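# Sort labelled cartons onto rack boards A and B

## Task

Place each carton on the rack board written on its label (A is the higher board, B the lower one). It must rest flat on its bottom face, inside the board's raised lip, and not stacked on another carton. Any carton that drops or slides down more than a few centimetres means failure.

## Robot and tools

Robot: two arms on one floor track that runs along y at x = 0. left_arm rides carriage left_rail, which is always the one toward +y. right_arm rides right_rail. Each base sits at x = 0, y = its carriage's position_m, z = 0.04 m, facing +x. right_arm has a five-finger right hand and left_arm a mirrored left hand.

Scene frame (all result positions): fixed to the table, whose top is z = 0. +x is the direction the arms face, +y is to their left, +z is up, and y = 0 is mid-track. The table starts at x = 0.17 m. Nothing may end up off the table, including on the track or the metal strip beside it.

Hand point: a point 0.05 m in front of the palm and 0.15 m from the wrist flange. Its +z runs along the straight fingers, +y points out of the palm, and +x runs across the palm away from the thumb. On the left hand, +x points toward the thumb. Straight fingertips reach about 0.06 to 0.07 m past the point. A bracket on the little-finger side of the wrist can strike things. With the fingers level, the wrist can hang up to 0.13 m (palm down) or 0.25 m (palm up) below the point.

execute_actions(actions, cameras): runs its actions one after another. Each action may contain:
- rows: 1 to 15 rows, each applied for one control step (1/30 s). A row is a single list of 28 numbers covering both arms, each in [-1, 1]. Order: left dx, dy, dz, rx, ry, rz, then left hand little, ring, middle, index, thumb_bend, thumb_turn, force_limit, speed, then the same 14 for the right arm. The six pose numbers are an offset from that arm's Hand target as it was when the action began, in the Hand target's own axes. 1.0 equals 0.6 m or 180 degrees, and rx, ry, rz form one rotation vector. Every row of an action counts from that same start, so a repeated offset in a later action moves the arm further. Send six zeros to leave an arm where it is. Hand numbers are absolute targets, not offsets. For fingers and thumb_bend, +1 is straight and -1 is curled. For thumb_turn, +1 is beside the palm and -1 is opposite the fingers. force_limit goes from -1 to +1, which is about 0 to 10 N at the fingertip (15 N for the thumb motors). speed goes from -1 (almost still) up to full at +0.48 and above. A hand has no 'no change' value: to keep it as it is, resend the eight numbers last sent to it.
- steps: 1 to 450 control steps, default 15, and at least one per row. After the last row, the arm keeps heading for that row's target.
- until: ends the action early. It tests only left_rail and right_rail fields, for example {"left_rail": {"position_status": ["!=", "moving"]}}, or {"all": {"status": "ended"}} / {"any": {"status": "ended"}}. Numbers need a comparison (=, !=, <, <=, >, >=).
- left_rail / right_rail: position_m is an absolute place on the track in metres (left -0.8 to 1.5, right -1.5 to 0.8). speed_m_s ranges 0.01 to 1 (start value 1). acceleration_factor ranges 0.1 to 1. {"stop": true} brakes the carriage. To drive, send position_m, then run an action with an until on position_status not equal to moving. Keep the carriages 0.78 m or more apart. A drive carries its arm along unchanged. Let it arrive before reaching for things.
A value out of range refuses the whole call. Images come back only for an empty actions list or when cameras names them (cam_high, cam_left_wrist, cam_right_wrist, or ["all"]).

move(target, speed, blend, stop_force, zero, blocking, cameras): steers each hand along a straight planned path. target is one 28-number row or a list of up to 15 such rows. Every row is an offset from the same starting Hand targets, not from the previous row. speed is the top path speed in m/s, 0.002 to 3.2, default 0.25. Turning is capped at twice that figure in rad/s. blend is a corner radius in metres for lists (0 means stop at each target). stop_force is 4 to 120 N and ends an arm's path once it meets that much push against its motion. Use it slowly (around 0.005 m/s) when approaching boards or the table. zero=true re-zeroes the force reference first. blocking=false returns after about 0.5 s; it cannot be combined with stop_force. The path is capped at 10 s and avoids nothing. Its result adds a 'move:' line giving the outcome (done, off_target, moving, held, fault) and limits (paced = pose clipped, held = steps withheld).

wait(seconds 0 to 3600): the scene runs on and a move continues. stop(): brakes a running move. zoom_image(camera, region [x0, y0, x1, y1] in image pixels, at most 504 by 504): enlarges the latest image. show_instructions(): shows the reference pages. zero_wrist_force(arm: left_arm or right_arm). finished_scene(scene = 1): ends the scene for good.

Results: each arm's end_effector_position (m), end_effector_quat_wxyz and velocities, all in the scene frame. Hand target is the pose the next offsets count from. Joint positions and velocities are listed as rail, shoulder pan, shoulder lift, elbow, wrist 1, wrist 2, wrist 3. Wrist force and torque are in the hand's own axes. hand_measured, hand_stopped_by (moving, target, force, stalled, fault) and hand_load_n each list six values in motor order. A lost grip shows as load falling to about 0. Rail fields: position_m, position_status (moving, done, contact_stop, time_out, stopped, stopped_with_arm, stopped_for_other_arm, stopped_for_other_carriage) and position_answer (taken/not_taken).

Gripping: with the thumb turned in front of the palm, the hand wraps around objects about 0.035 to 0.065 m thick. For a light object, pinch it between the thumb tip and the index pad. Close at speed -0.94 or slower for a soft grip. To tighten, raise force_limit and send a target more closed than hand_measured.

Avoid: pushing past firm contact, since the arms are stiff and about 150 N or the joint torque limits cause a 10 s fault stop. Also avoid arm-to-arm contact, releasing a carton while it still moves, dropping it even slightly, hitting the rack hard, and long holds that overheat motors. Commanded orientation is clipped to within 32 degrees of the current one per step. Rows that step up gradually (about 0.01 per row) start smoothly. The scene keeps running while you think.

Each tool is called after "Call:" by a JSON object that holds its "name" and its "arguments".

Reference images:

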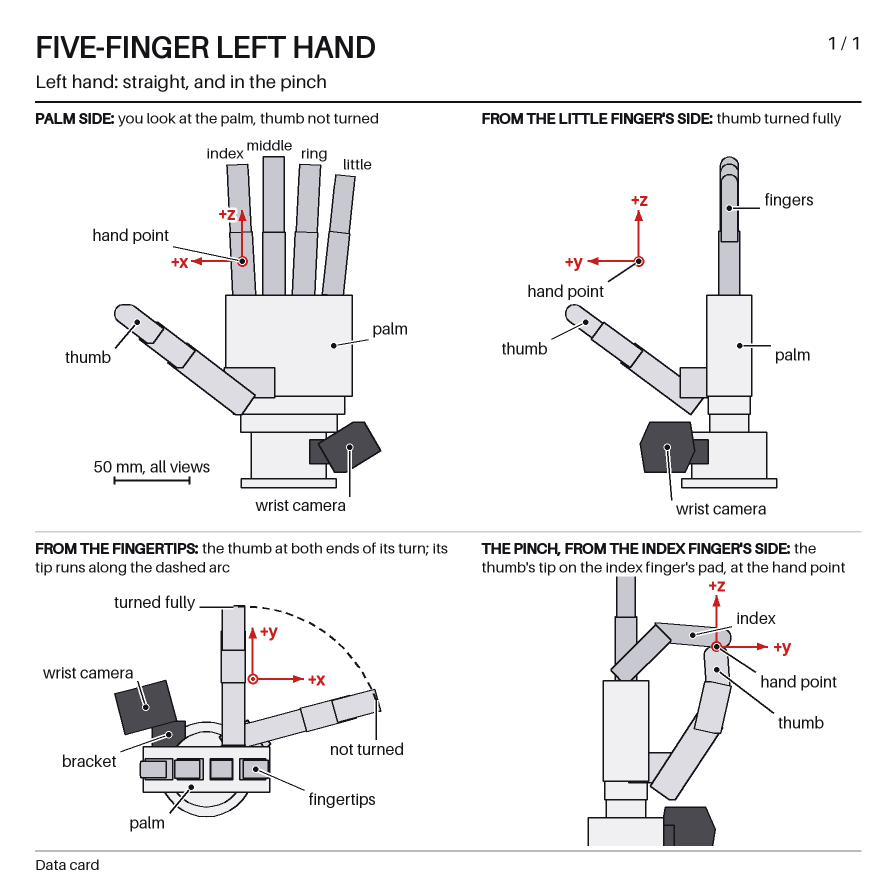

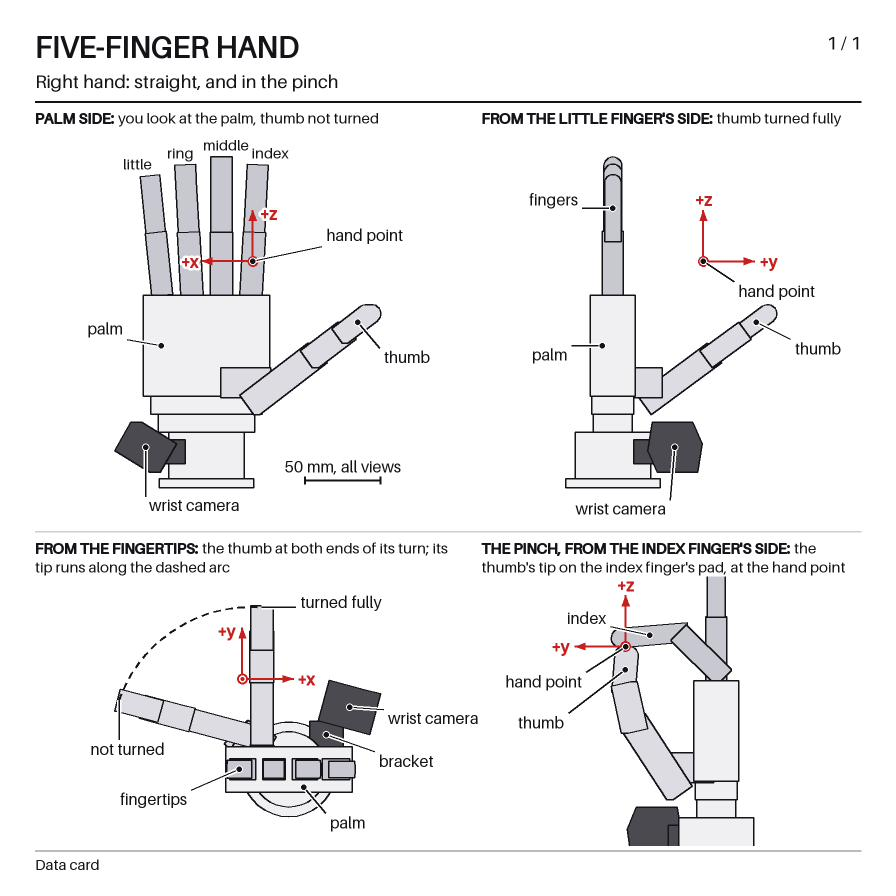

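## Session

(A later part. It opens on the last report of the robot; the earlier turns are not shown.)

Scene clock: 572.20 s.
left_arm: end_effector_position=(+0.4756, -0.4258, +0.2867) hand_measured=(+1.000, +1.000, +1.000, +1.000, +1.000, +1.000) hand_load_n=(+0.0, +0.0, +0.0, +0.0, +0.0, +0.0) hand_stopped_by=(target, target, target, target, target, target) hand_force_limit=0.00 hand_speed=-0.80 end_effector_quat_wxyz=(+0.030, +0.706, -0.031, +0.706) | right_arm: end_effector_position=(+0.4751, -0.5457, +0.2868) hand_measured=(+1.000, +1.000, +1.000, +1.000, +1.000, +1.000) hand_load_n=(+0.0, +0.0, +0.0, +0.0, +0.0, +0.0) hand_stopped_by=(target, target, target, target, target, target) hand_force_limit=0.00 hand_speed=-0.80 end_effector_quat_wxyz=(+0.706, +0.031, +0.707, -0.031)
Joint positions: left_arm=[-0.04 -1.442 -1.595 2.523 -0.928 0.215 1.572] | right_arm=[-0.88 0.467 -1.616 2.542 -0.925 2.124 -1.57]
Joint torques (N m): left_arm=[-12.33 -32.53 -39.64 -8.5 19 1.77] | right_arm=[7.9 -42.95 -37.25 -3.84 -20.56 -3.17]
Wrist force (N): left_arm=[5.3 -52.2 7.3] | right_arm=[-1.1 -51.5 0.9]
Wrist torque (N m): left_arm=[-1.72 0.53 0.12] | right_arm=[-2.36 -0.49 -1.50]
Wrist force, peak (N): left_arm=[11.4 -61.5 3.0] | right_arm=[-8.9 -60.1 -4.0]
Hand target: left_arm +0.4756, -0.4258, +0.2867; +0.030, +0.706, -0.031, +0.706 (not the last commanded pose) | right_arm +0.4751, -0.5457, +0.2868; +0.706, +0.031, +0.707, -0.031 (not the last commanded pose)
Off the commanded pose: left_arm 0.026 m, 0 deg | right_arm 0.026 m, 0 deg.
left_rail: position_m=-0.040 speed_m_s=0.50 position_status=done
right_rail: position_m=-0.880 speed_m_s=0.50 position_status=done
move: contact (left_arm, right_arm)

Call:
{"name": "move", "arguments": {"target": [0.02,0,0,0,0,0,1,1,1,1,1,1,0,-0.8,-0.02,0,0,0,0,0,1,1,1,1,1,1,0,-0.8], "speed": 0.02, "cameras": ["all"]}}

Scene clock: 579.70 s.
left_arm: end_effector_position=(+0.4756, -0.4259, +0.2986) hand_measured=(+1.000, +1.000, +1.000, +1.000, +1.000, +1.000) hand_load_n=(+0.0, +0.0, +0.0, +0.0, -0.5, +0.0) hand_stopped_by=(target, target, target, target, target, target) hand_force_limit=0.00 hand_speed=-0.80 end_effector_quat_wxyz=(+0.030, +0.706, -0.031, +0.706) | right_arm: end_effector_position=(+0.4751, -0.5456, +0.2988) hand_measured=(+1.000, +1.000, +1.000, +1.000, +1.000, +1.000) hand_load_n=(+0.0, +0.0, +0.0, +0.0, -0.5, +0.0) hand_stopped_by=(target, target, target, target, target, target) hand_force_limit=0.00 hand_speed=-0.80 end_effector_quat_wxyz=(+0.706, +0.031, +0.707, -0.031)
Joint positions: left_arm=[-0.04 -1.442 -1.622 2.514 -0.892 0.216 1.572] | right_arm=[-0.88 0.467 -1.643 2.532 -0.889 2.124 -1.57]
Joint torques (N m): left_arm=[-17.94 -42.01 -63 -0.49 10.59 -0.57] | right_arm=[7.65 -41.94 -54.82 -1.86 -11.82 -2.12]
Wrist force (N): left_arm=[-5.6 -51.5 4.2] | right_arm=[5.1 -50.8 1.7]
Wrist torque (N m): left_arm=[-1.89 0.63 0.45] | right_arm=[-2.29 -0.22 -0.78]
Wrist force, peak (N): left_arm=[6.2 -52.5 6.6] | right_arm=[-2.4 -52.1 0.9]
Hand target: left_arm +0.4756, -0.4259, +0.2987; +0.030, +0.706, -0.031, +0.706 | right_arm +0.4751, -0.5457, +0.2988; +0.706, +0.031, +0.707, -0.031
Off the commanded pose: left_arm 0.000 m, 0 deg | right_arm 0.000 m, 0 deg.
left_rail: position_m=-0.040 speed_m_s=0.50 position_status=done
right_rail: position_m=-0.880 speed_m_s=0.50 position_status=done
move: done
cam_left_wrist: T_world_to_cam=[[0.07046, 0.97548, 0.20849, 0.31115], [-0.53615, -0.13922, 0.83256, -0.05353], [0.84118, -0.17045, 0.5132, -0.50777]] pos_world=[0.3765, -0.39752, 0.24028]
cam_right_wrist: T_world_to_cam=[[0.09269, 0.9677, -0.23445, 0.55417], [-0.46105, 0.25041, 0.85131, 0.10649], [0.88252, 0.02919, 0.46937, -0.42884]] pos_world=[0.37619, -0.55042, 0.24055]

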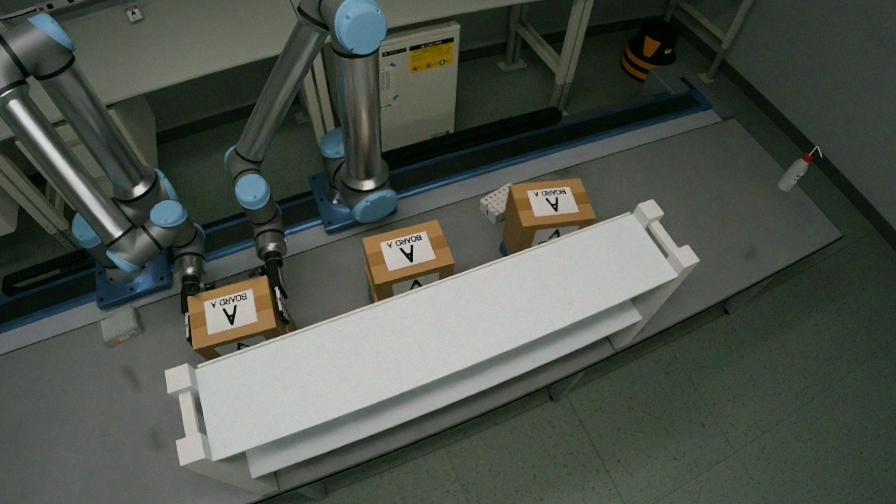

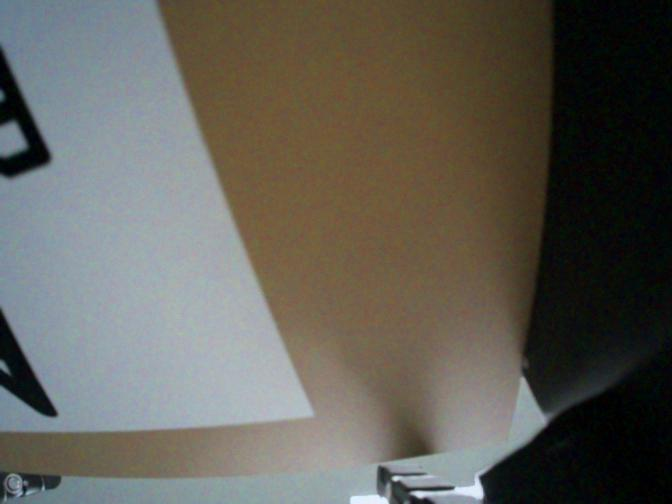

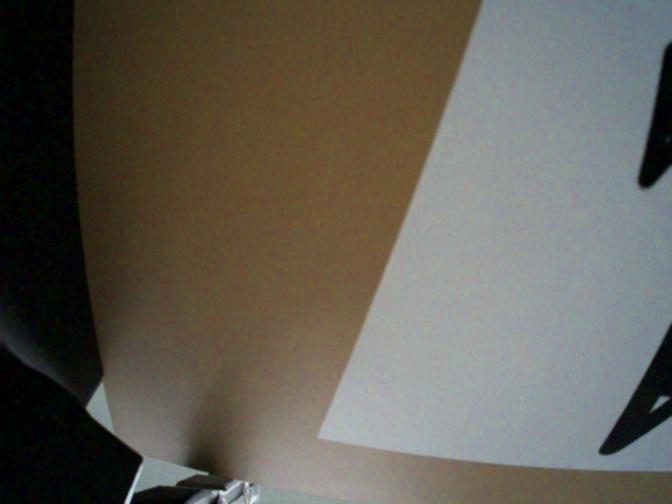

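Call:
{"name": "move", "arguments": {"target": [0.01,0,0,0,0,0,1,1,1,1,1,1,0,-0.8,-0.01,0,0,0,0,0,1,1,1,1,1,1,0,-0.8], "speed": 0.02, "cameras": ["all"]}}

Scene clock: 590.13 s.
left_arm: end_effector_position=(+0.4756, -0.4259, +0.3046) hand_measured=(+1.000, +1.000, +1.000, +1.000, +1.000, +1.000) hand_load_n=(+0.0, +0.0, +0.0, +0.0, +0.0, +0.0) hand_stopped_by=(target, target, target, target, target, target) hand_force_limit=0.00 hand_speed=-0.80 end_effector_quat_wxyz=(+0.030, +0.706, -0.031, +0.706) | right_arm: end_effector_position=(+0.4751, -0.5457, +0.3048) hand_measured=(+1.000, +1.000, +1.000, +1.000, +1.000, +1.000) hand_load_n=(+0.0, +0.0, +0.0, +0.0, -0.5, +0.0) hand_stopped_by=(target, target, target, target, target, target) hand_force_limit=0.00 hand_speed=-0.80 end_effector_quat_wxyz=(+0.706, +0.031, +0.707, -0.031)
Joint positions: left_arm=[-0.04 -1.442 -1.635 2.509 -0.874 0.215 1.572] | right_arm=[-0.88 0.467 -1.656 2.527 -0.87 2.124 -1.57]
Joint torques (N m): left_arm=[-32.64 -39.2 -63.88 -0.93 4.57 -1.29] | right_arm=[6.13 -42.13 -55.62 -2.04 -5.47 1]
Wrist force (N): left_arm=[-4.6 -50.6 4.1] | right_arm=[4.3 -49.4 2.5]
Wrist torque (N m): left_arm=[-1.89 0.55 0.72] | right_arm=[-2.21 -0.12 -1.00]
Wrist force, peak (N): left_arm=[-5.5 -51.7 4.5] | right_arm=[5.4 -50.8 2.1]
Hand target: left_arm +0.4756, -0.4259, +0.3047; +0.030, +0.706, -0.031, +0.706 | right_arm +0.4751, -0.5457, +0.3048; +0.706, +0.031, +0.707, -0.031
Off the commanded pose: left_arm 0.000 m, 0 deg | right_arm 0.000 m, 0 deg.
left_rail: position_m=-0.040 speed_m_s=0.50 position_status=done
right_rail: position_m=-0.880 speed_m_s=0.50 position_status=done
move: done
cam_left_wrist: T_world_to_cam=[[0.07046, 0.97548, 0.20849, 0.3099], [-0.53615, -0.13922, 0.83256, -0.05852], [0.84118, -0.17045, 0.5132, -0.51085]] pos_world=[0.3765, -0.39752, 0.24628]
cam_right_wrist: T_world_to_cam=[[0.09277, 0.9677, -0.2344, 0.55563], [-0.46103, 0.25041, 0.85132, 0.1014], [0.88252, 0.02909, 0.46937, -0.43171]] pos_world=[0.37619, -0.55052, 0.24655]

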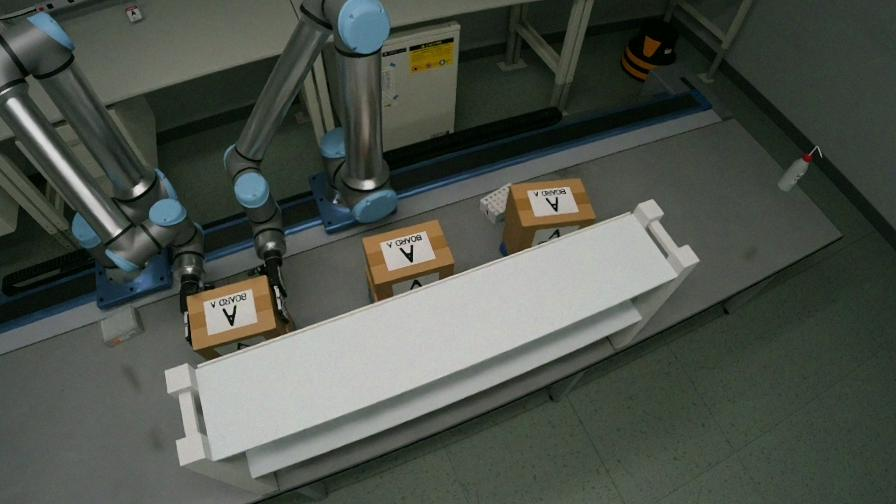

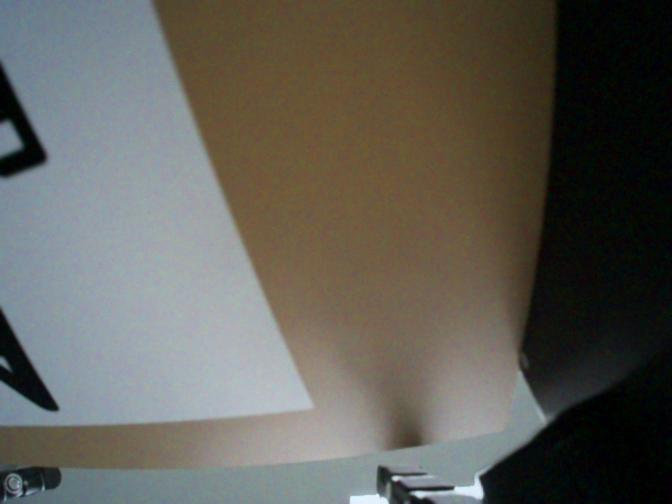

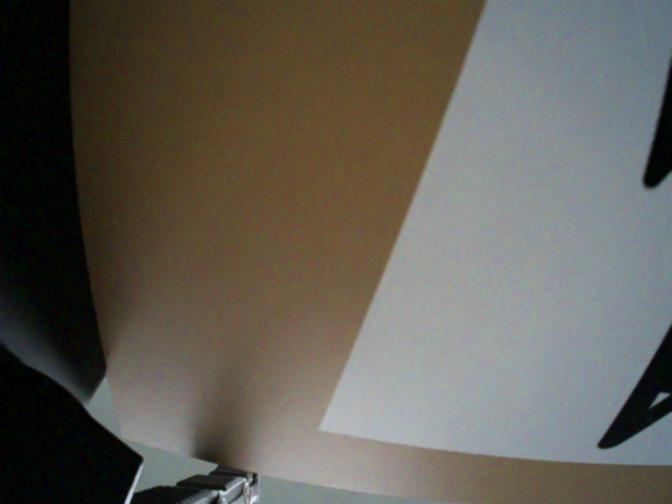

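Call:
{"name": "move", "arguments": {"target": [-0.0283,0,0,0,0,0,1,1,1,1,1,1,0,-0.94,0.0283,0,0,0,0,0,1,1,1,1,1,1,0,-0.94], "speed": 0.02, "cameras": ["cam_left_wrist","cam_right_wrist"]}}

Scene clock: 625.33 s.
left_arm: end_effector_position=(+0.4756, -0.4259, +0.2877) hand_measured=(+1.000, +1.000, +1.000, +1.000, +1.000, +1.000) hand_load_n=(+0.0, +0.0, +0.0, +0.0, +0.0, -0.5) hand_stopped_by=(target, target, target, target, target, target) hand_force_limit=0.00 hand_speed=-0.94 end_effector_quat_wxyz=(+0.030, +0.706, -0.031, +0.706) | right_arm: end_effector_position=(+0.4751, -0.5457, +0.2879) hand_measured=(+1.000, +1.000, +1.000, +1.000, +1.000, +1.000) hand_load_n=(+0.5, +0.0, +0.0, +0.0, +0.0, +0.0) hand_stopped_by=(target, target, target, target, target, target) hand_force_limit=0.00 hand_speed=-0.94 end_effector_quat_wxyz=(+0.706, +0.031, +0.707, -0.030)
Joint positions: left_arm=[-0.04 -1.442 -1.598 2.522 -0.925 0.215 1.572] | right_arm=[-0.88 0.467 -1.618 2.541 -0.922 2.124 -1.57]
Joint torques (N m): left_arm=[-24.75 -1.73 -41.32 -11.86 6.77 5.42] | right_arm=[18.24 6.05 -32.92 -6.75 -13.46 0.7]
Wrist force (N): left_arm=[10.5 -56.1 2.1] | right_arm=[-14.1 -56.6 -2.8]
Wrist torque (N m): left_arm=[-2.17 0.22 0.62] | right_arm=[-2.50 0.54 -2.68]
Wrist force, peak (N): left_arm=[11.2 -56.2 2.2] | right_arm=[-14.1 -56.6 -2.8]
Hand target: left_arm +0.4756, -0.4258, +0.2877; +0.030, +0.706, -0.031, +0.706 | right_arm +0.4751, -0.5457, +0.2879; +0.706, +0.031, +0.707, -0.031
Off the commanded pose: left_arm 0.000 m, 0 deg | right_arm 0.000 m, 0 deg.
left_rail: position_m=-0.040 speed_m_s=0.50 position_status=done
right_rail: position_m=-0.880 speed_m_s=0.50 position_status=done
move: done
cam_left_wrist: T_world_to_cam=[[0.07045, 0.97552, 0.20834, 0.31347], [-0.53602, -0.13912, 0.83266, -0.04449], [0.84126, -0.17034, 0.51309, -0.50214]] pos_world=[0.3765, -0.39752, 0.22938]
cam_right_wrist: T_world_to_cam=[[0.0928, 0.96771, -0.23438, 0.55156], [-0.46115, 0.2504, 0.85126, 0.11581], [0.88246, 0.02909, 0.46949, -0.42378]] pos_world=[0.37619, -0.55042, 0.22965]

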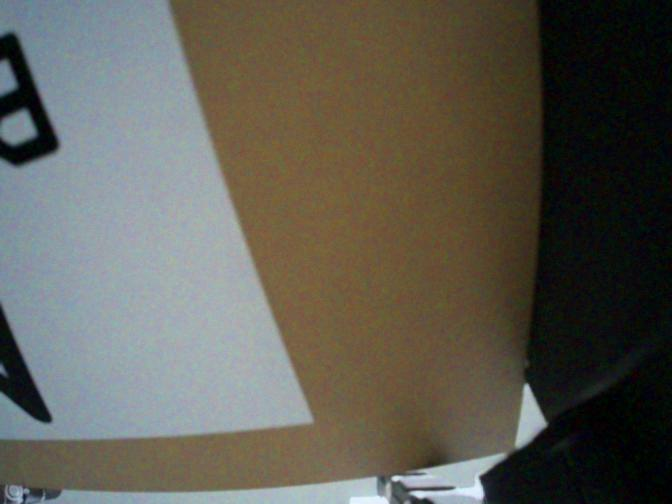

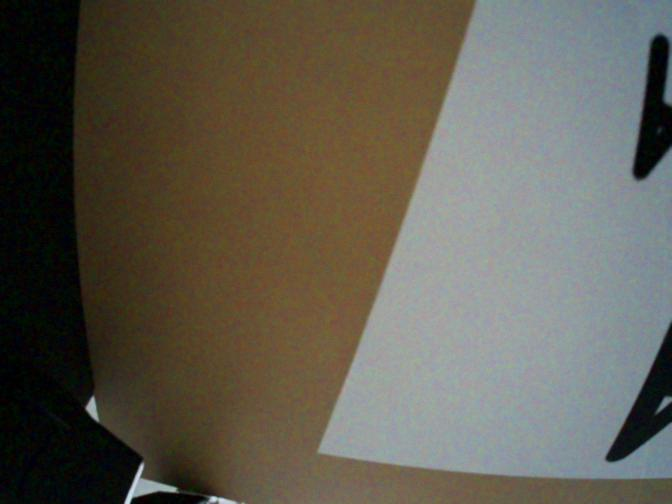

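Call:
{"name": "move", "arguments": {"target": [0,-0.01,0,0,0,0,1,1,1,1,1,1,0,-0.94,0,-0.01,0,0,0,0,1,1,1,1,1,1,0,-0.94], "speed": 0.03}}

Call:
{"name": "move", "arguments": {"target": [0,0.06,0,0,0,0,1,1,1,1,1,1,0,-0.94,0,0.06,0,0,0,0,1,1,1,1,1,1,0,-0.94], "speed": 0.006, "stop_force": 45}}

Call:
{"name": "execute_actions", "arguments": {"actions": [{"rows":[[0,0,0,0,0,0,0.5,0.5,0.5,0.5,1,1,0,-0.95,0,0,0,0,0,0,0.5,0.5,0.5,0.5,1,1,0,-0.95]],"steps":60}], "cameras": ["all"]}}

Scene clock: 643.43 s.
left_arm: end_effector_position=(+0.4761, -0.4199, +0.2877) hand_measured=(+1.000, +1.000, +1.000, +1.000, +1.000, +1.000) hand_load_n=(+0.0, +0.0, +0.0, +0.0, +0.0, +0.0) hand_stopped_by=(target, target, target, target, target, target) hand_force_limit=0.00 hand_speed=-0.94 end_effector_quat_wxyz=(+0.030, +0.706, -0.031, +0.706) | right_arm: end_effector_position=(+0.4746, -0.5516, +0.2878) hand_measured=(+1.000, +1.000, +1.000, +1.000, +1.000, +1.000) hand_load_n=(+0.0, +0.0, +0.0, +0.0, +0.0, -0.5) hand_stopped_by=(target, target, target, target, target, target) hand_force_limit=0.00 hand_speed=-0.94 end_effector_quat_wxyz=(+0.706, +0.031, +0.707, -0.031)
Joint positions: left_arm=[-0.04 -1.438 -1.606 2.531 -0.924 0.219 1.572] | right_arm=[-0.88 0.45 -1.629 2.551 -0.921 2.108 -1.57]
Joint torques (N m): left_arm=[14.6 -41.56 -16.53 2.34 3.28 2.82] | right_arm=[-14.26 -41.43 -19.77 0.79 -3.42 -3.5]
Wrist force (N): left_arm=[2.5 -0.6 2.9] | right_arm=[-1.1 0.7 1.4]
Wrist torque (N m): left_arm=[-0.02 0.26 -0.05] | right_arm=[0.09 -0.12 0.12]
Wrist force, peak (N): left_arm=[11.1 -56.7 1.9] | right_arm=[-14.4 -56.7 -2.8]
Hand target: left_arm +0.4761, -0.4199, +0.2877; +0.030, +0.706, -0.031, +0.706 | right_arm +0.4746, -0.5516, +0.2879; +0.706, +0.031, +0.707, -0.031
Off the commanded pose: left_arm 0.000 m, 0 deg | right_arm 0.000 m, 0 deg.
left_rail: position_m=-0.040 speed_m_s=0.50 position_status=done
right_rail: position_m=-0.880 speed_m_s=0.50 position_status=done
move: done

Scene clock: 645.53 s.
left_arm: end_effector_position=(+0.4756, -0.4256, +0.2876) hand_measured=(+1.000, +1.000, +1.000, +1.000, +1.000, +1.000) hand_load_n=(+0.0, +0.0, +0.0, +0.0, +0.0, +0.0) hand_stopped_by=(target, target, target, target, target, target) hand_force_limit=0.00 hand_speed=-0.94 end_effector_quat_wxyz=(+0.030, +0.706, -0.031, +0.706) | right_arm: end_effector_position=(+0.4750, -0.5460, +0.2878) hand_measured=(+1.000, +1.000, +1.000, +1.000, +1.000, +1.000) hand_load_n=(+0.0, +0.0, +0.0, +0.0, +0.0, +0.0) hand_stopped_by=(target, target, target, target, target, target) hand_force_limit=0.00 hand_speed=-0.94 end_effector_quat_wxyz=(+0.706, +0.031, +0.707, -0.031)
Joint positions: left_arm=[-0.04 -1.442 -1.598 2.523 -0.925 0.215 1.572] | right_arm=[-0.88 0.466 -1.619 2.542 -0.922 2.124 -1.57]
Joint torques (N m): left_arm=[-6.22 -37.05 -37.49 -5.96 15.52 2.68] | right_arm=[5.01 -42.26 -33.37 -4.78 -16.67 -2.99]
Wrist force (N): left_arm=[7.2 -42.2 4.2] | right_arm=[0.3 -39.1 4.3]
Wrist torque (N m): left_arm=[-1.61 0.07 0.29] | right_arm=[-1.89 -0.39 -1.27]
Wrist force, peak (N): left_arm=[11.4 -50.7 2.2] | right_arm=[-6.7 -50.0 -1.3]
Hand target: left_arm +0.4756, -0.4256, +0.2876; +0.030, +0.706, -0.031, +0.706 (not the last commanded pose) | right_arm +0.4750, -0.5460, +0.2878; +0.706, +0.031, +0.707, -0.031 (not the last commanded pose)
Off the commanded pose: left_arm 0.030 m, 0 deg | right_arm 0.030 m, 0 deg.
left_rail: position_m=-0.040 speed_m_s=0.50 position_status=done
right_rail: position_m=-0.880 speed_m_s=0.50 position_status=done
move: contact (left_arm, right_arm)

Scene clock: 647.73 s.
left_arm: end_effector_position=(+0.4756, -0.4256, +0.2876) hand_measured=(+0.812, +0.842, +0.856, +0.842, +1.000, +1.000) hand_load_n=(+5.5, +5.0, +5.0, +5.5, +0.0, +0.0) hand_stopped_by=(force, force, force, force, target, target) hand_force_limit=0.00 hand_speed=-0.95 end_effector_quat_wxyz=(+0.030, +0.706, -0.031, +0.706) | right_arm: end_effector_position=(+0.4750, -0.5460, +0.2878) hand_measured=(+0.818, +0.842, +0.856, +0.842, +1.000, +1.000) hand_load_n=(+5.0, +5.5, +5.0, +6.0, +0.0, +0.0) hand_stopped_by=(force, force, force, force, target, target) hand_force_limit=0.00 hand_speed=-0.95 end_effector_quat_wxyz=(+0.706, +0.031, +0.707, -0.031)
Joint positions: left_arm=[-0.04 -1.442 -1.598 2.523 -0.925 0.215 1.572] | right_arm=[-0.88 0.466 -1.619 2.542 -0.922 2.124 -1.57]
Joint torques (N m): left_arm=[-10.37 -38.71 -37.12 -3.09 15.73 2.93] | right_arm=[10.09 -39.83 -34.26 -1.93 -13.74 -3.18]
Wrist force (N): left_arm=[4.4 -40.4 6.0] | right_arm=[-0.4 -39.8 5.0]
Wrist torque (N m): left_arm=[0.14 0.34 0.60] | right_arm=[-0.24 -0.28 -1.32]
Wrist force, peak (N): left_arm=[7.1 -43.3 4.7] | right_arm=[-0.8 -40.2 4.2]
Hand target: left_arm +0.4756, -0.4256, +0.2876; +0.030, +0.706, -0.031, +0.706 | right_arm +0.4750, -0.5460, +0.2878; +0.706, +0.031, +0.707, -0.031
Off the commanded pose: left_arm 0.000 m, 0 deg | right_arm 0.000 m, 0 deg.
left_rail: position_m=-0.040 speed_m_s=0.50 position_status=done
right_rail: position_m=-0.880 speed_m_s=0.50 position_status=done
cam_left_wrist: T_world_to_cam=[[0.07019, 0.97544, 0.20877, 0.31318], [-0.53605, -0.13962, 0.83256, -0.04452], [0.84126, -0.17035, 0.51309, -0.50204]] pos_world=[0.3765, -0.39722, 0.22928]
cam_right_wrist: T_world_to_cam=[[0.09302, 0.96765, -0.2345, 0.55175], [-0.46089, 0.25062, 0.85133, 0.11593], [0.88257, 0.02889, 0.4693, -0.42374]] pos_world=[0.37609, -0.55072, 0.22955]

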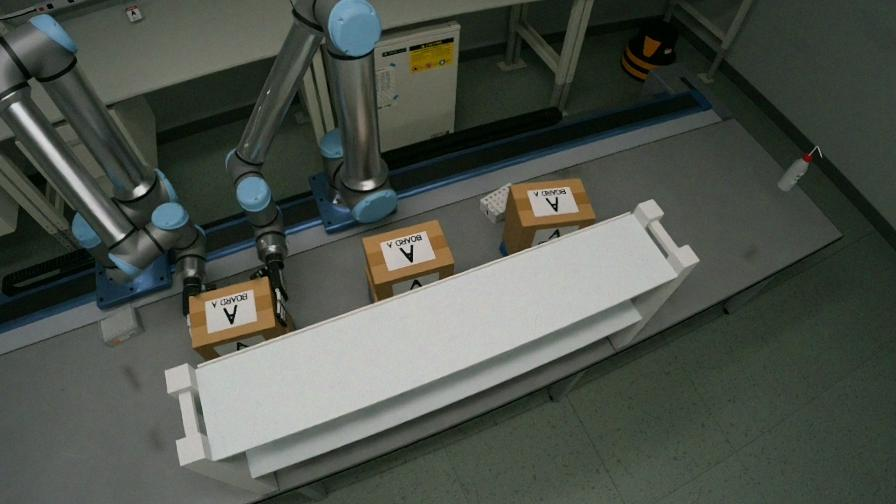

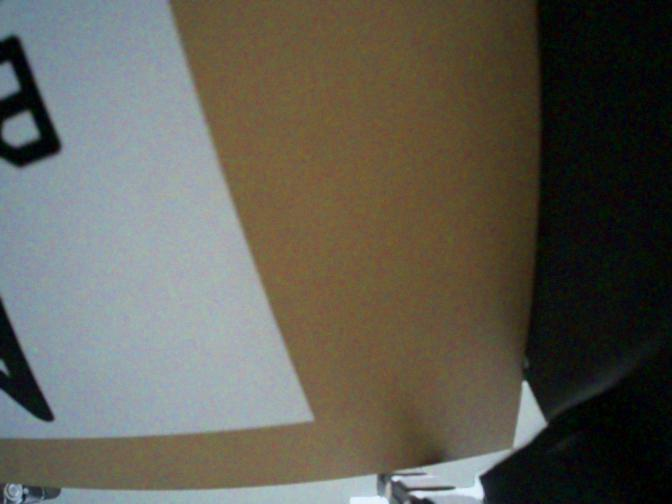

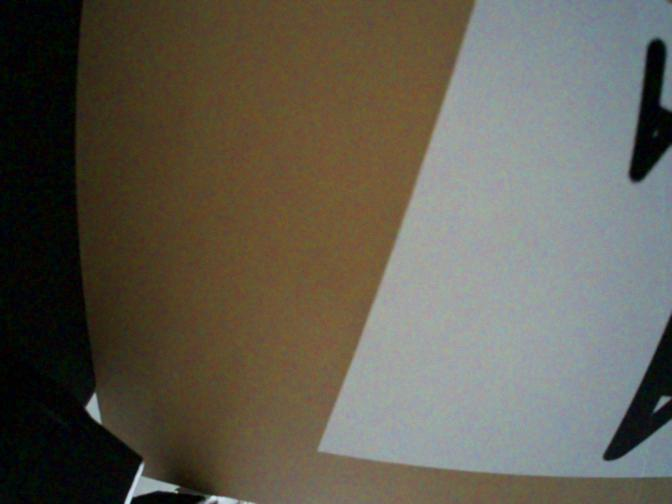

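Call:
{"name": "move", "arguments": {"target": [0,0.0015,0,0,0,0,0.5,0.5,0.5,0.5,1,1,0,-0.95,0,0.0015,0,0,0,0,0.5,0.5,0.5,0.5,1,1,0,-0.95], "speed": 0.01}}

Call:
{"name": "move", "arguments": {"target": [0.0167,0,0,0,0,0,0.5,0.5,0.5,0.5,1,1,0,-0.95,-0.0167,0,0,0,0,0,0.5,0.5,0.5,0.5,1,1,0,-0.95], "speed": 0.02, "cameras": ["all"]}}

Scene clock: 657.87 s.
left_arm: end_effector_position=(+0.4756, -0.4264, +0.2876) hand_measured=(+0.812, +0.842, +0.856, +0.842, +1.000, +1.000) hand_load_n=(+5.0, +4.5, +4.5, +5.0, +0.0, +0.0) hand_stopped_by=(force, force, force, force, target, target) hand_force_limit=0.00 hand_speed=-0.95 end_effector_quat_wxyz=(+0.030, +0.706, -0.031, +0.706) | right_arm: end_effector_position=(+0.4751, -0.5452, +0.2878) hand_measured=(+0.818, +0.842, +0.856, +0.842, +1.000, +1.000) hand_load_n=(+4.5, +4.5, +4.5, +5.5, +0.0, +0.0) hand_stopped_by=(force, force, force, force, target, target) hand_force_limit=0.00 hand_speed=-0.95 end_effector_quat_wxyz=(+0.706, +0.031, +0.707, -0.031)
Joint positions: left_arm=[-0.04 -1.443 -1.597 2.522 -0.925 0.215 1.572] | right_arm=[-0.88 0.468 -1.617 2.54 -0.922 2.126 -1.57]
Joint torques (N m): left_arm=[-43.91 -1.28 -64.39 -3.68 7.65 3.28] | right_arm=[40.65 2.98 -54.94 -6.21 -8.91 -2.61]
Wrist force (N): left_arm=[17.2 -68.8 3.8] | right_arm=[-14.6 -75.1 -3.1]
Wrist torque (N m): left_arm=[-1.19 0.16 1.24] | right_arm=[-1.72 0.38 -3.00]
Wrist force, peak (N): left_arm=[17.2 -68.8 3.8] | right_arm=[-14.6 -75.1 -3.1]
Hand target: left_arm +0.4755, -0.4265, +0.2876; +0.030, +0.706, -0.031, +0.706 | right_arm +0.4751, -0.5451, +0.2878; +0.706, +0.031, +0.707, -0.031
Off the commanded pose: left_arm 0.000 m, 0 deg | right_arm 0.000 m, 0 deg.
left_rail: position_m=-0.040 speed_m_s=0.50 position_status=done
right_rail: position_m=-0.880 speed_m_s=0.50 position_status=done
move: done

Scene clock: 658.77 s.
left_arm: end_effector_position=(+0.4756, -0.4265, +0.2976) hand_measured=(+0.812, +0.842, +0.856, +0.842, +1.000, +1.000) hand_load_n=(+4.5, +4.5, +4.5, +5.0, +0.0, +0.0) hand_stopped_by=(force, force, force, force, target, target) hand_force_limit=0.00 hand_speed=-0.95 end_effector_quat_wxyz=(+0.030, +0.706, -0.031, +0.706) | right_arm: end_effector_position=(+0.4751, -0.5451, +0.2978) hand_measured=(+0.818, +0.842, +0.856, +0.842, +1.000, +1.000) hand_load_n=(+4.5, +5.0, +4.5, +6.0, +0.0, +0.0) hand_stopped_by=(force, force, force, force, target, target) hand_force_limit=0.00 hand_speed=-0.95 end_effector_quat_wxyz=(+0.706, +0.031, +0.707, -0.031)
Joint positions: left_arm=[-0.04 -1.443 -1.618 2.514 -0.895 0.215 1.572] | right_arm=[-0.88 0.468 -1.64 2.532 -0.892 2.126 -1.57]
Joint torques (N m): left_arm=[-43.4 -38.64 -71.08 -2.19 10.15 -0.57] | right_arm=[33.18 -46.12 -64.25 -3.51 -11.94 -2.21]
Wrist force (N): left_arm=[-0.1 -68.7 4.7] | right_arm=[10.4 -66.8 2.4]
Wrist torque (N m): left_arm=[-1.17 -0.37 0.72] | right_arm=[-1.47 -0.45 -1.14]
Wrist force, peak (N): left_arm=[17.1 -70.0 4.2] | right_arm=[-14.5 -76.2 -3.6]
Hand target: left_arm +0.4755, -0.4265, +0.2976; +0.030, +0.706, -0.031, +0.706 | right_arm +0.4751, -0.5451, +0.2978; +0.706, +0.031, +0.707, -0.031
Off the commanded pose: left_arm 0.000 m, 0 deg | right_arm 0.000 m, 0 deg.
left_rail: position_m=-0.040 speed_m_s=0.50 position_status=done
right_rail: position_m=-0.880 speed_m_s=0.50 position_status=done
move: done
cam_left_wrist: T_world_to_cam=[[0.07019, 0.97544, 0.20877, 0.31197], [-0.53605, -0.13962, 0.83256, -0.05303], [0.84126, -0.17035, 0.51309, -0.50724]] pos_world=[0.3764, -0.39812, 0.23928]
cam_right_wrist: T_world_to_cam=[[0.09306, 0.96763, -0.23459, 0.55318], [-0.46088, 0.25071, 0.85131, 0.10738], [0.88257, 0.02889, 0.4693, -0.4285]] pos_world=[0.37619, -0.54982, 0.23945]

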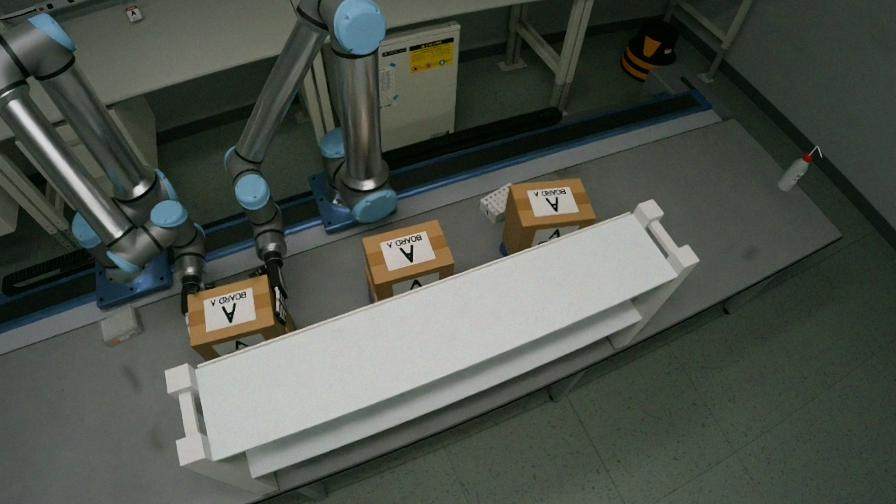

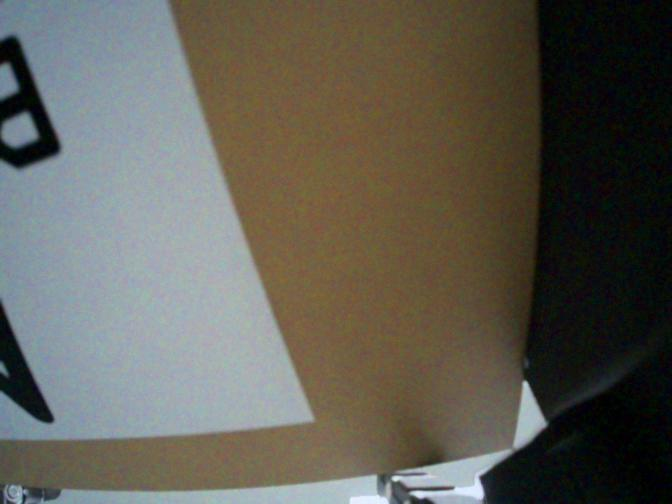

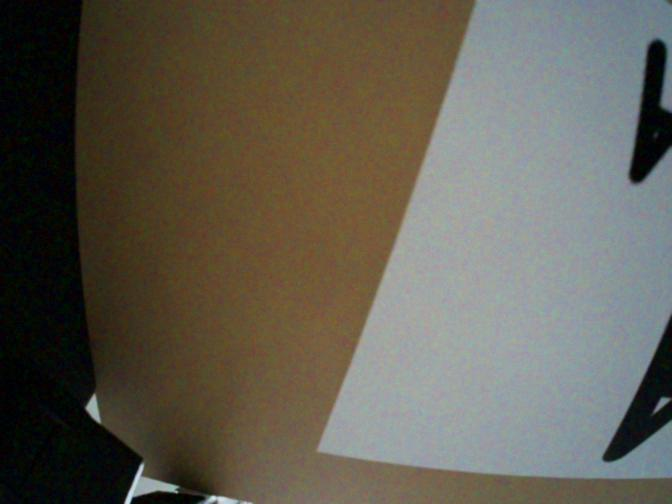

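Call:
{"name": "move", "arguments": {"target": [0.15,0,0,0,0,0,0.5,0.5,0.5,0.5,1,1,0,-0.95,-0.15,0,0,0,0,0,0.5,0.5,0.5,0.5,1,1,0,-0.95], "speed": 0.06, "cameras": ["all"]}}

Scene clock: 683.10 s.
left_arm: end_effector_position=(+0.4755, -0.4267, +0.3876) hand_measured=(+0.812, +0.842, +0.856, +0.842, +1.000, +1.000) hand_load_n=(+5.0, +4.5, +4.5, +5.0, +0.0, +0.0) hand_stopped_by=(force, force, force, force, target, target) hand_force_limit=0.00 hand_speed=-0.95 end_effector_quat_wxyz=(+0.030, +0.706, -0.031, +0.706) | right_arm: end_effector_position=(+0.4752, -0.5451, +0.3878) hand_measured=(+0.818, +0.842, +0.856, +0.842, +1.000, +1.000) hand_load_n=(+4.0, +4.5, +4.5, +6.0, +0.0, +0.0) hand_stopped_by=(force, force, force, force, target, target) hand_force_limit=0.00 hand_speed=-0.95 end_effector_quat_wxyz=(+0.706, +0.031, +0.707, -0.031)
Joint positions: left_arm=[-0.04 -1.443 -1.783 2.426 -0.644 0.215 1.572] | right_arm=[-0.88 0.468 -1.807 2.443 -0.635 2.126 -1.57]
Joint torques (N m): left_arm=[-52.66 -23.37 -76.36 -2.67 8.82 -0.53] | right_arm=[20.48 -35.97 -72.17 -3.85 -30.19 2.26]
Wrist force (N): left_arm=[1.2 -82.0 6.0] | right_arm=[10.4 -79.9 2.7]
Wrist torque (N m): left_arm=[-1.72 -0.39 0.94] | right_arm=[-2.20 -0.48 -1.35]
Wrist force, peak (N): left_arm=[2.8 -82.2 4.5] | right_arm=[12.0 -80.1 3.9]
Hand target: left_arm +0.4755, -0.4266, +0.3876; +0.030, +0.706, -0.031, +0.706 | right_arm +0.4752, -0.5451, +0.3878; +0.706, +0.031, +0.707, -0.031
Off the commanded pose: left_arm 0.000 m, 0 deg | right_arm 0.000 m, 0 deg.
left_rail: position_m=-0.040 speed_m_s=0.50 position_status=done
right_rail: position_m=-0.880 speed_m_s=0.50 position_status=done
move: done
cam_left_wrist: T_world_to_cam=[[0.07046, 0.97544, 0.20871, 0.29329], [-0.53611, -0.13942, 0.83256, -0.12789], [0.8412, -0.17055, 0.51312, -0.55352]] pos_world=[0.3764, -0.39832, 0.32928]
cam_right_wrist: T_world_to_cam=[[0.09301, 0.96766, -0.23448, 0.57442], [-0.46089, 0.2506, 0.85134, 0.03063], [0.88257, 0.02889, 0.4693, -0.47078]] pos_world=[0.37619, -0.54992, 0.32955]

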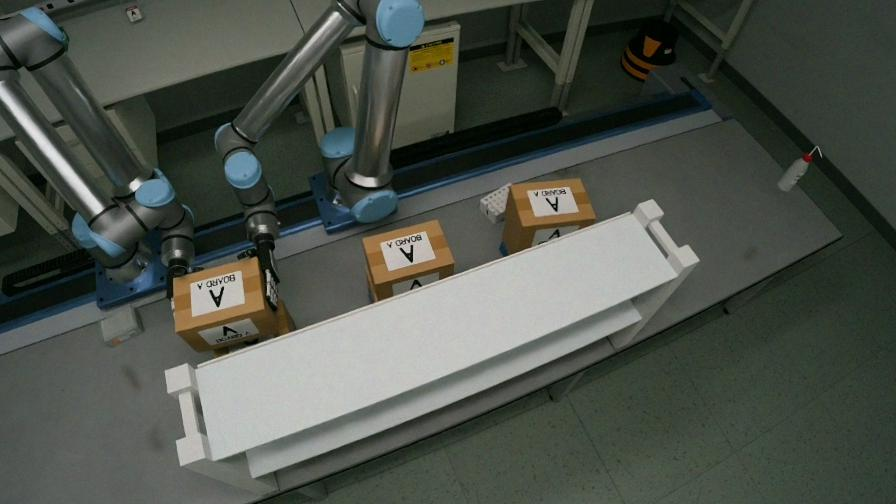

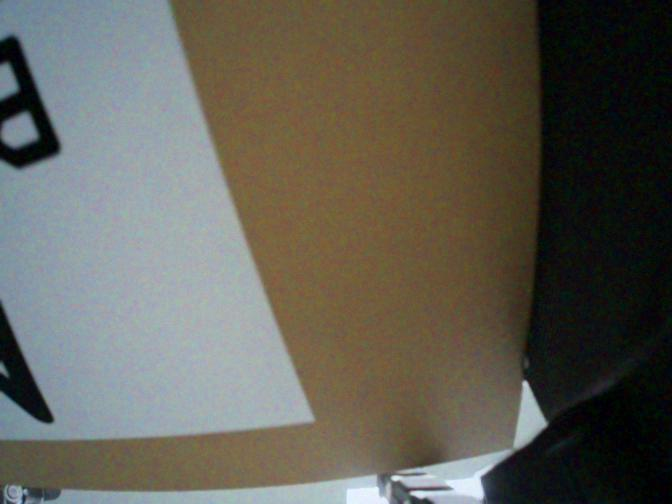

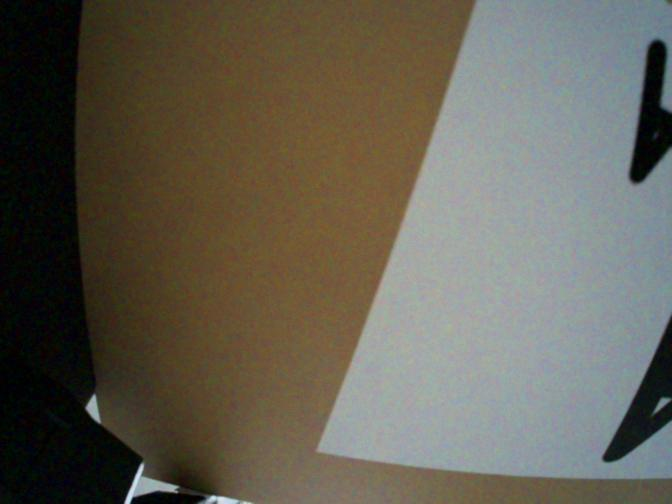

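Call:
{"name": "move", "arguments": {"target": [0.15,-0.001,0,0,0,0,0.5,0.5,0.5,0.5,1,1,0,-0.95,-0.15,-0.001,0,0,0,0,0.5,0.5,0.5,0.5,1,1,0,-0.95], "speed": 0.08}}

Scene clock: 689.00 s.
left_arm: end_effector_position=(+0.4756, -0.4262, +0.4776) hand_measured=(+0.812, +0.842, +0.856, +0.842, +1.000, +1.000) hand_load_n=(+5.5, +5.0, +4.5, +5.0, +0.0, +0.0) hand_stopped_by=(force, force, force, force, target, target) hand_force_limit=0.00 hand_speed=-0.95 end_effector_quat_wxyz=(+0.030, +0.706, -0.031, +0.706) | right_arm: end_effector_position=(+0.4752, -0.5458, +0.4778) hand_measured=(+0.818, +0.842, +0.856, +0.842, +1.000, +1.000) hand_load_n=(+4.5, +5.0, +4.5, +5.5, +0.0, +0.0) hand_stopped_by=(force, force, force, force, target, target) hand_force_limit=0.00 hand_speed=-0.95 end_effector_quat_wxyz=(+0.706, +0.031, +0.707, -0.031)
Joint positions: left_arm=[-0.04 -1.443 -1.891 2.316 -0.425 0.215 1.572] | right_arm=[-0.88 0.466 -1.916 2.331 -0.414 2.124 -1.57]
Joint torques (N m): left_arm=[-48.7 -3.16 -68.21 -1.85 8.85 -0.89] | right_arm=[13.97 -25.79 -69.21 -3.26 -27.17 2.06]
Wrist force (N): left_arm=[-1.6 -66.4 6.0] | right_arm=[8.3 -65.4 1.8]
Wrist torque (N m): left_arm=[-0.95 0.08 0.85] | right_arm=[-1.56 0.06 -1.07]
Wrist force, peak (N): left_arm=[1.6 -82.1 5.3] | right_arm=[11.1 -80.1 2.9]
Hand target: left_arm +0.4756, -0.4262, +0.4776; +0.030, +0.706, -0.031, +0.706 | right_arm +0.4752, -0.5458, +0.4778; +0.706, +0.031, +0.707, -0.031
Off the commanded pose: left_arm 0.000 m, 0 deg | right_arm 0.000 m, 0 deg.
left_rail: position_m=-0.040 speed_m_s=0.50 position_status=done
right_rail: position_m=-0.880 speed_m_s=0.50 position_status=done
move: done

Call:
{"name": "move", "arguments": {"target": [0.287,-0.0006,0,0,0,0,0.5,0.5,0.5,0.5,1,1,0,-0.95,-0.287,-0.0006,0,0,0,0,0.5,0.5,0.5,0.5,1,1,0,-0.95], "speed": 0.1}}

Scene clock: 712.70 s.
left_arm: end_effector_position=(+0.4756, -0.4261, +0.6498) hand_measured=(+0.812, +0.842, +0.856, +0.842, +1.000, +1.000) hand_load_n=(+5.5, +4.5, +5.0, +5.0, +0.0, +0.0) hand_stopped_by=(force, force, force, force, target, target) hand_force_limit=0.00 hand_speed=-0.95 end_effector_quat_wxyz=(+0.030, +0.706, -0.031, +0.706) | right_arm: end_effector_position=(+0.4752, -0.5462, +0.6500) hand_measured=(+0.818, +0.842, +0.856, +0.842, +1.000, +1.000) hand_load_n=(+4.0, +4.5, +4.0, +5.0, +0.0, +0.0) hand_stopped_by=(force, force, force, force, target, target) hand_force_limit=0.00 hand_speed=-0.95 end_effector_quat_wxyz=(+0.706, +0.031, +0.707, -0.031)
Joint positions: left_arm=[-0.04 -1.443 -1.977 2.055 -0.078 0.215 1.572] | right_arm=[-0.88 0.465 -2 2.067 -0.067 2.123 -1.57]
Joint torques (N m): left_arm=[-51.79 38.62 -62.6 -2.98 9.12 -0.67] | right_arm=[15.95 -0.65 -66.53 -3.5 -27.24 1.93]
Wrist force (N): left_arm=[-1.1 -73.6 6.0] | right_arm=[8.4 -72.5 1.5]
Wrist torque (N m): left_arm=[-1.31 -0.09 1.08] | right_arm=[-1.98 0.12 -1.30]
Wrist force, peak (N): left_arm=[-1.1 -73.6 6.0] | right_arm=[8.4 -72.5 1.5]
Hand target: left_arm +0.4756, -0.4261, +0.6498; +0.030, +0.706, -0.031, +0.706 | right_arm +0.4752, -0.5462, +0.6500; +0.706, +0.031, +0.707, -0.031
Off the commanded pose: left_arm 0.000 m, 0 deg | right_arm 0.000 m, 0 deg.
left_rail: position_m=-0.040 speed_m_s=0.50 position_status=done
right_rail: position_m=-0.880 speed_m_s=0.50 position_status=done
move: done

Call:
{"name": "move", "arguments": {"target": [0,-0.1021,0.1962,0.0111,0,0,0.5,0.5,0.5,0.5,1,1,0,-0.95,0,0.1014,0.2031,-0.0111,0,0,0.5,0.5,0.5,0.5,1,1,0,-0.95], "speed": 0.1, "cameras": ["all"]}}

Scene clock: 721.87 s.
left_arm: end_effector_position=(+0.5981, -0.3753, +0.6499) hand_measured=(+0.812, +0.842, +0.856, +0.842, +1.000, +1.000) hand_load_n=(+6.0, +5.5, +5.0, +5.5, +0.0, +0.0) hand_stopped_by=(force, force, force, force, target, target) hand_force_limit=0.00 hand_speed=-0.95 end_effector_quat_wxyz=(+0.018, +0.707, -0.019, +0.707) | right_arm: end_effector_position=(+0.6019, -0.4962, +0.6499) hand_measured=(+0.818, +0.842, +0.856, +0.842, +1.000, +1.000) hand_load_n=(+4.0, +4.5, +3.5, +5.0, +0.0, +0.0) hand_stopped_by=(force, force, force, force, target, target) hand_force_limit=0.00 hand_speed=-0.95 end_effector_quat_wxyz=(+0.707, +0.019, +0.707, -0.018)
Joint positions: left_arm=[-0.04 -1.086 -1.87 1.988 -0.118 0.537 1.572] | right_arm=[-0.88 0.417 -1.777 1.92 -0.142 2.041 -1.57]
Joint torques (N m): left_arm=[-20.68 17.27 -56.99 -13.36 21.71 4.18] | right_arm=[17.13 -1.41 -67.82 -13.79 -24.07 -3.58]
Wrist force (N): left_arm=[1.9 -55.7 5.9] | right_arm=[10.1 -53.4 1.5]
Wrist torque (N m): left_arm=[-0.51 0.40 0.75] | right_arm=[-0.81 0.42 -1.16]
Wrist force, peak (N): left_arm=[-0.8 -74.4 6.3] | right_arm=[8.2 -73.0 1.5]
Hand target: left_arm +0.5982, -0.3753, +0.6499; +0.018, +0.707, -0.019, +0.707 | right_arm +0.6019, -0.4962, +0.6500; +0.707, +0.019, +0.707, -0.018
Off the commanded pose: left_arm 0.000 m, 0 deg | right_arm 0.000 m, 0 deg.
left_rail: position_m=-0.040 speed_m_s=0.50 position_status=done
right_rail: position_m=-0.880 speed_m_s=0.50 position_status=done
move: done
cam_left_wrist: T_world_to_cam=[[0.03606, 0.97731, 0.20874, 0.201], [-0.53086, -0.15823, 0.83256, -0.28357], [0.84669, -0.14083, 0.5131, -0.7746]] pos_world=[0.49807, -0.3504, 0.59158]
cam_right_wrist: T_world_to_cam=[[0.05928, 0.97031, -0.23449, 0.59835], [-0.46933, 0.23442, 0.85134, -0.14929], [0.88103, 0.05959, 0.46929, -0.69092]] pos_world=[0.50319, -0.50442, 0.59165]

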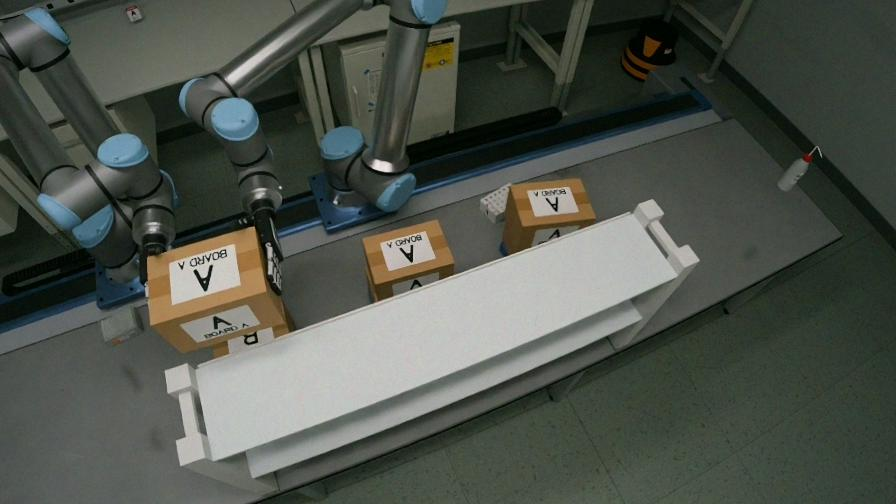

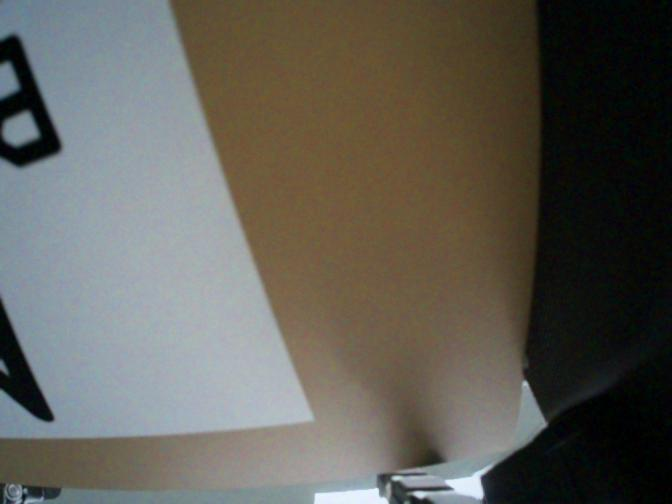

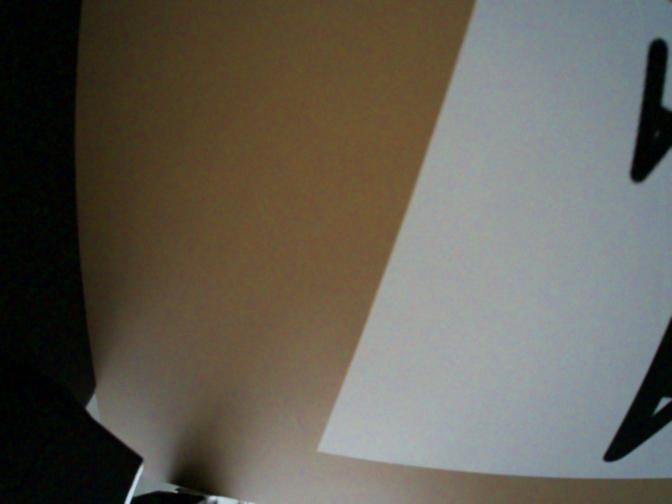

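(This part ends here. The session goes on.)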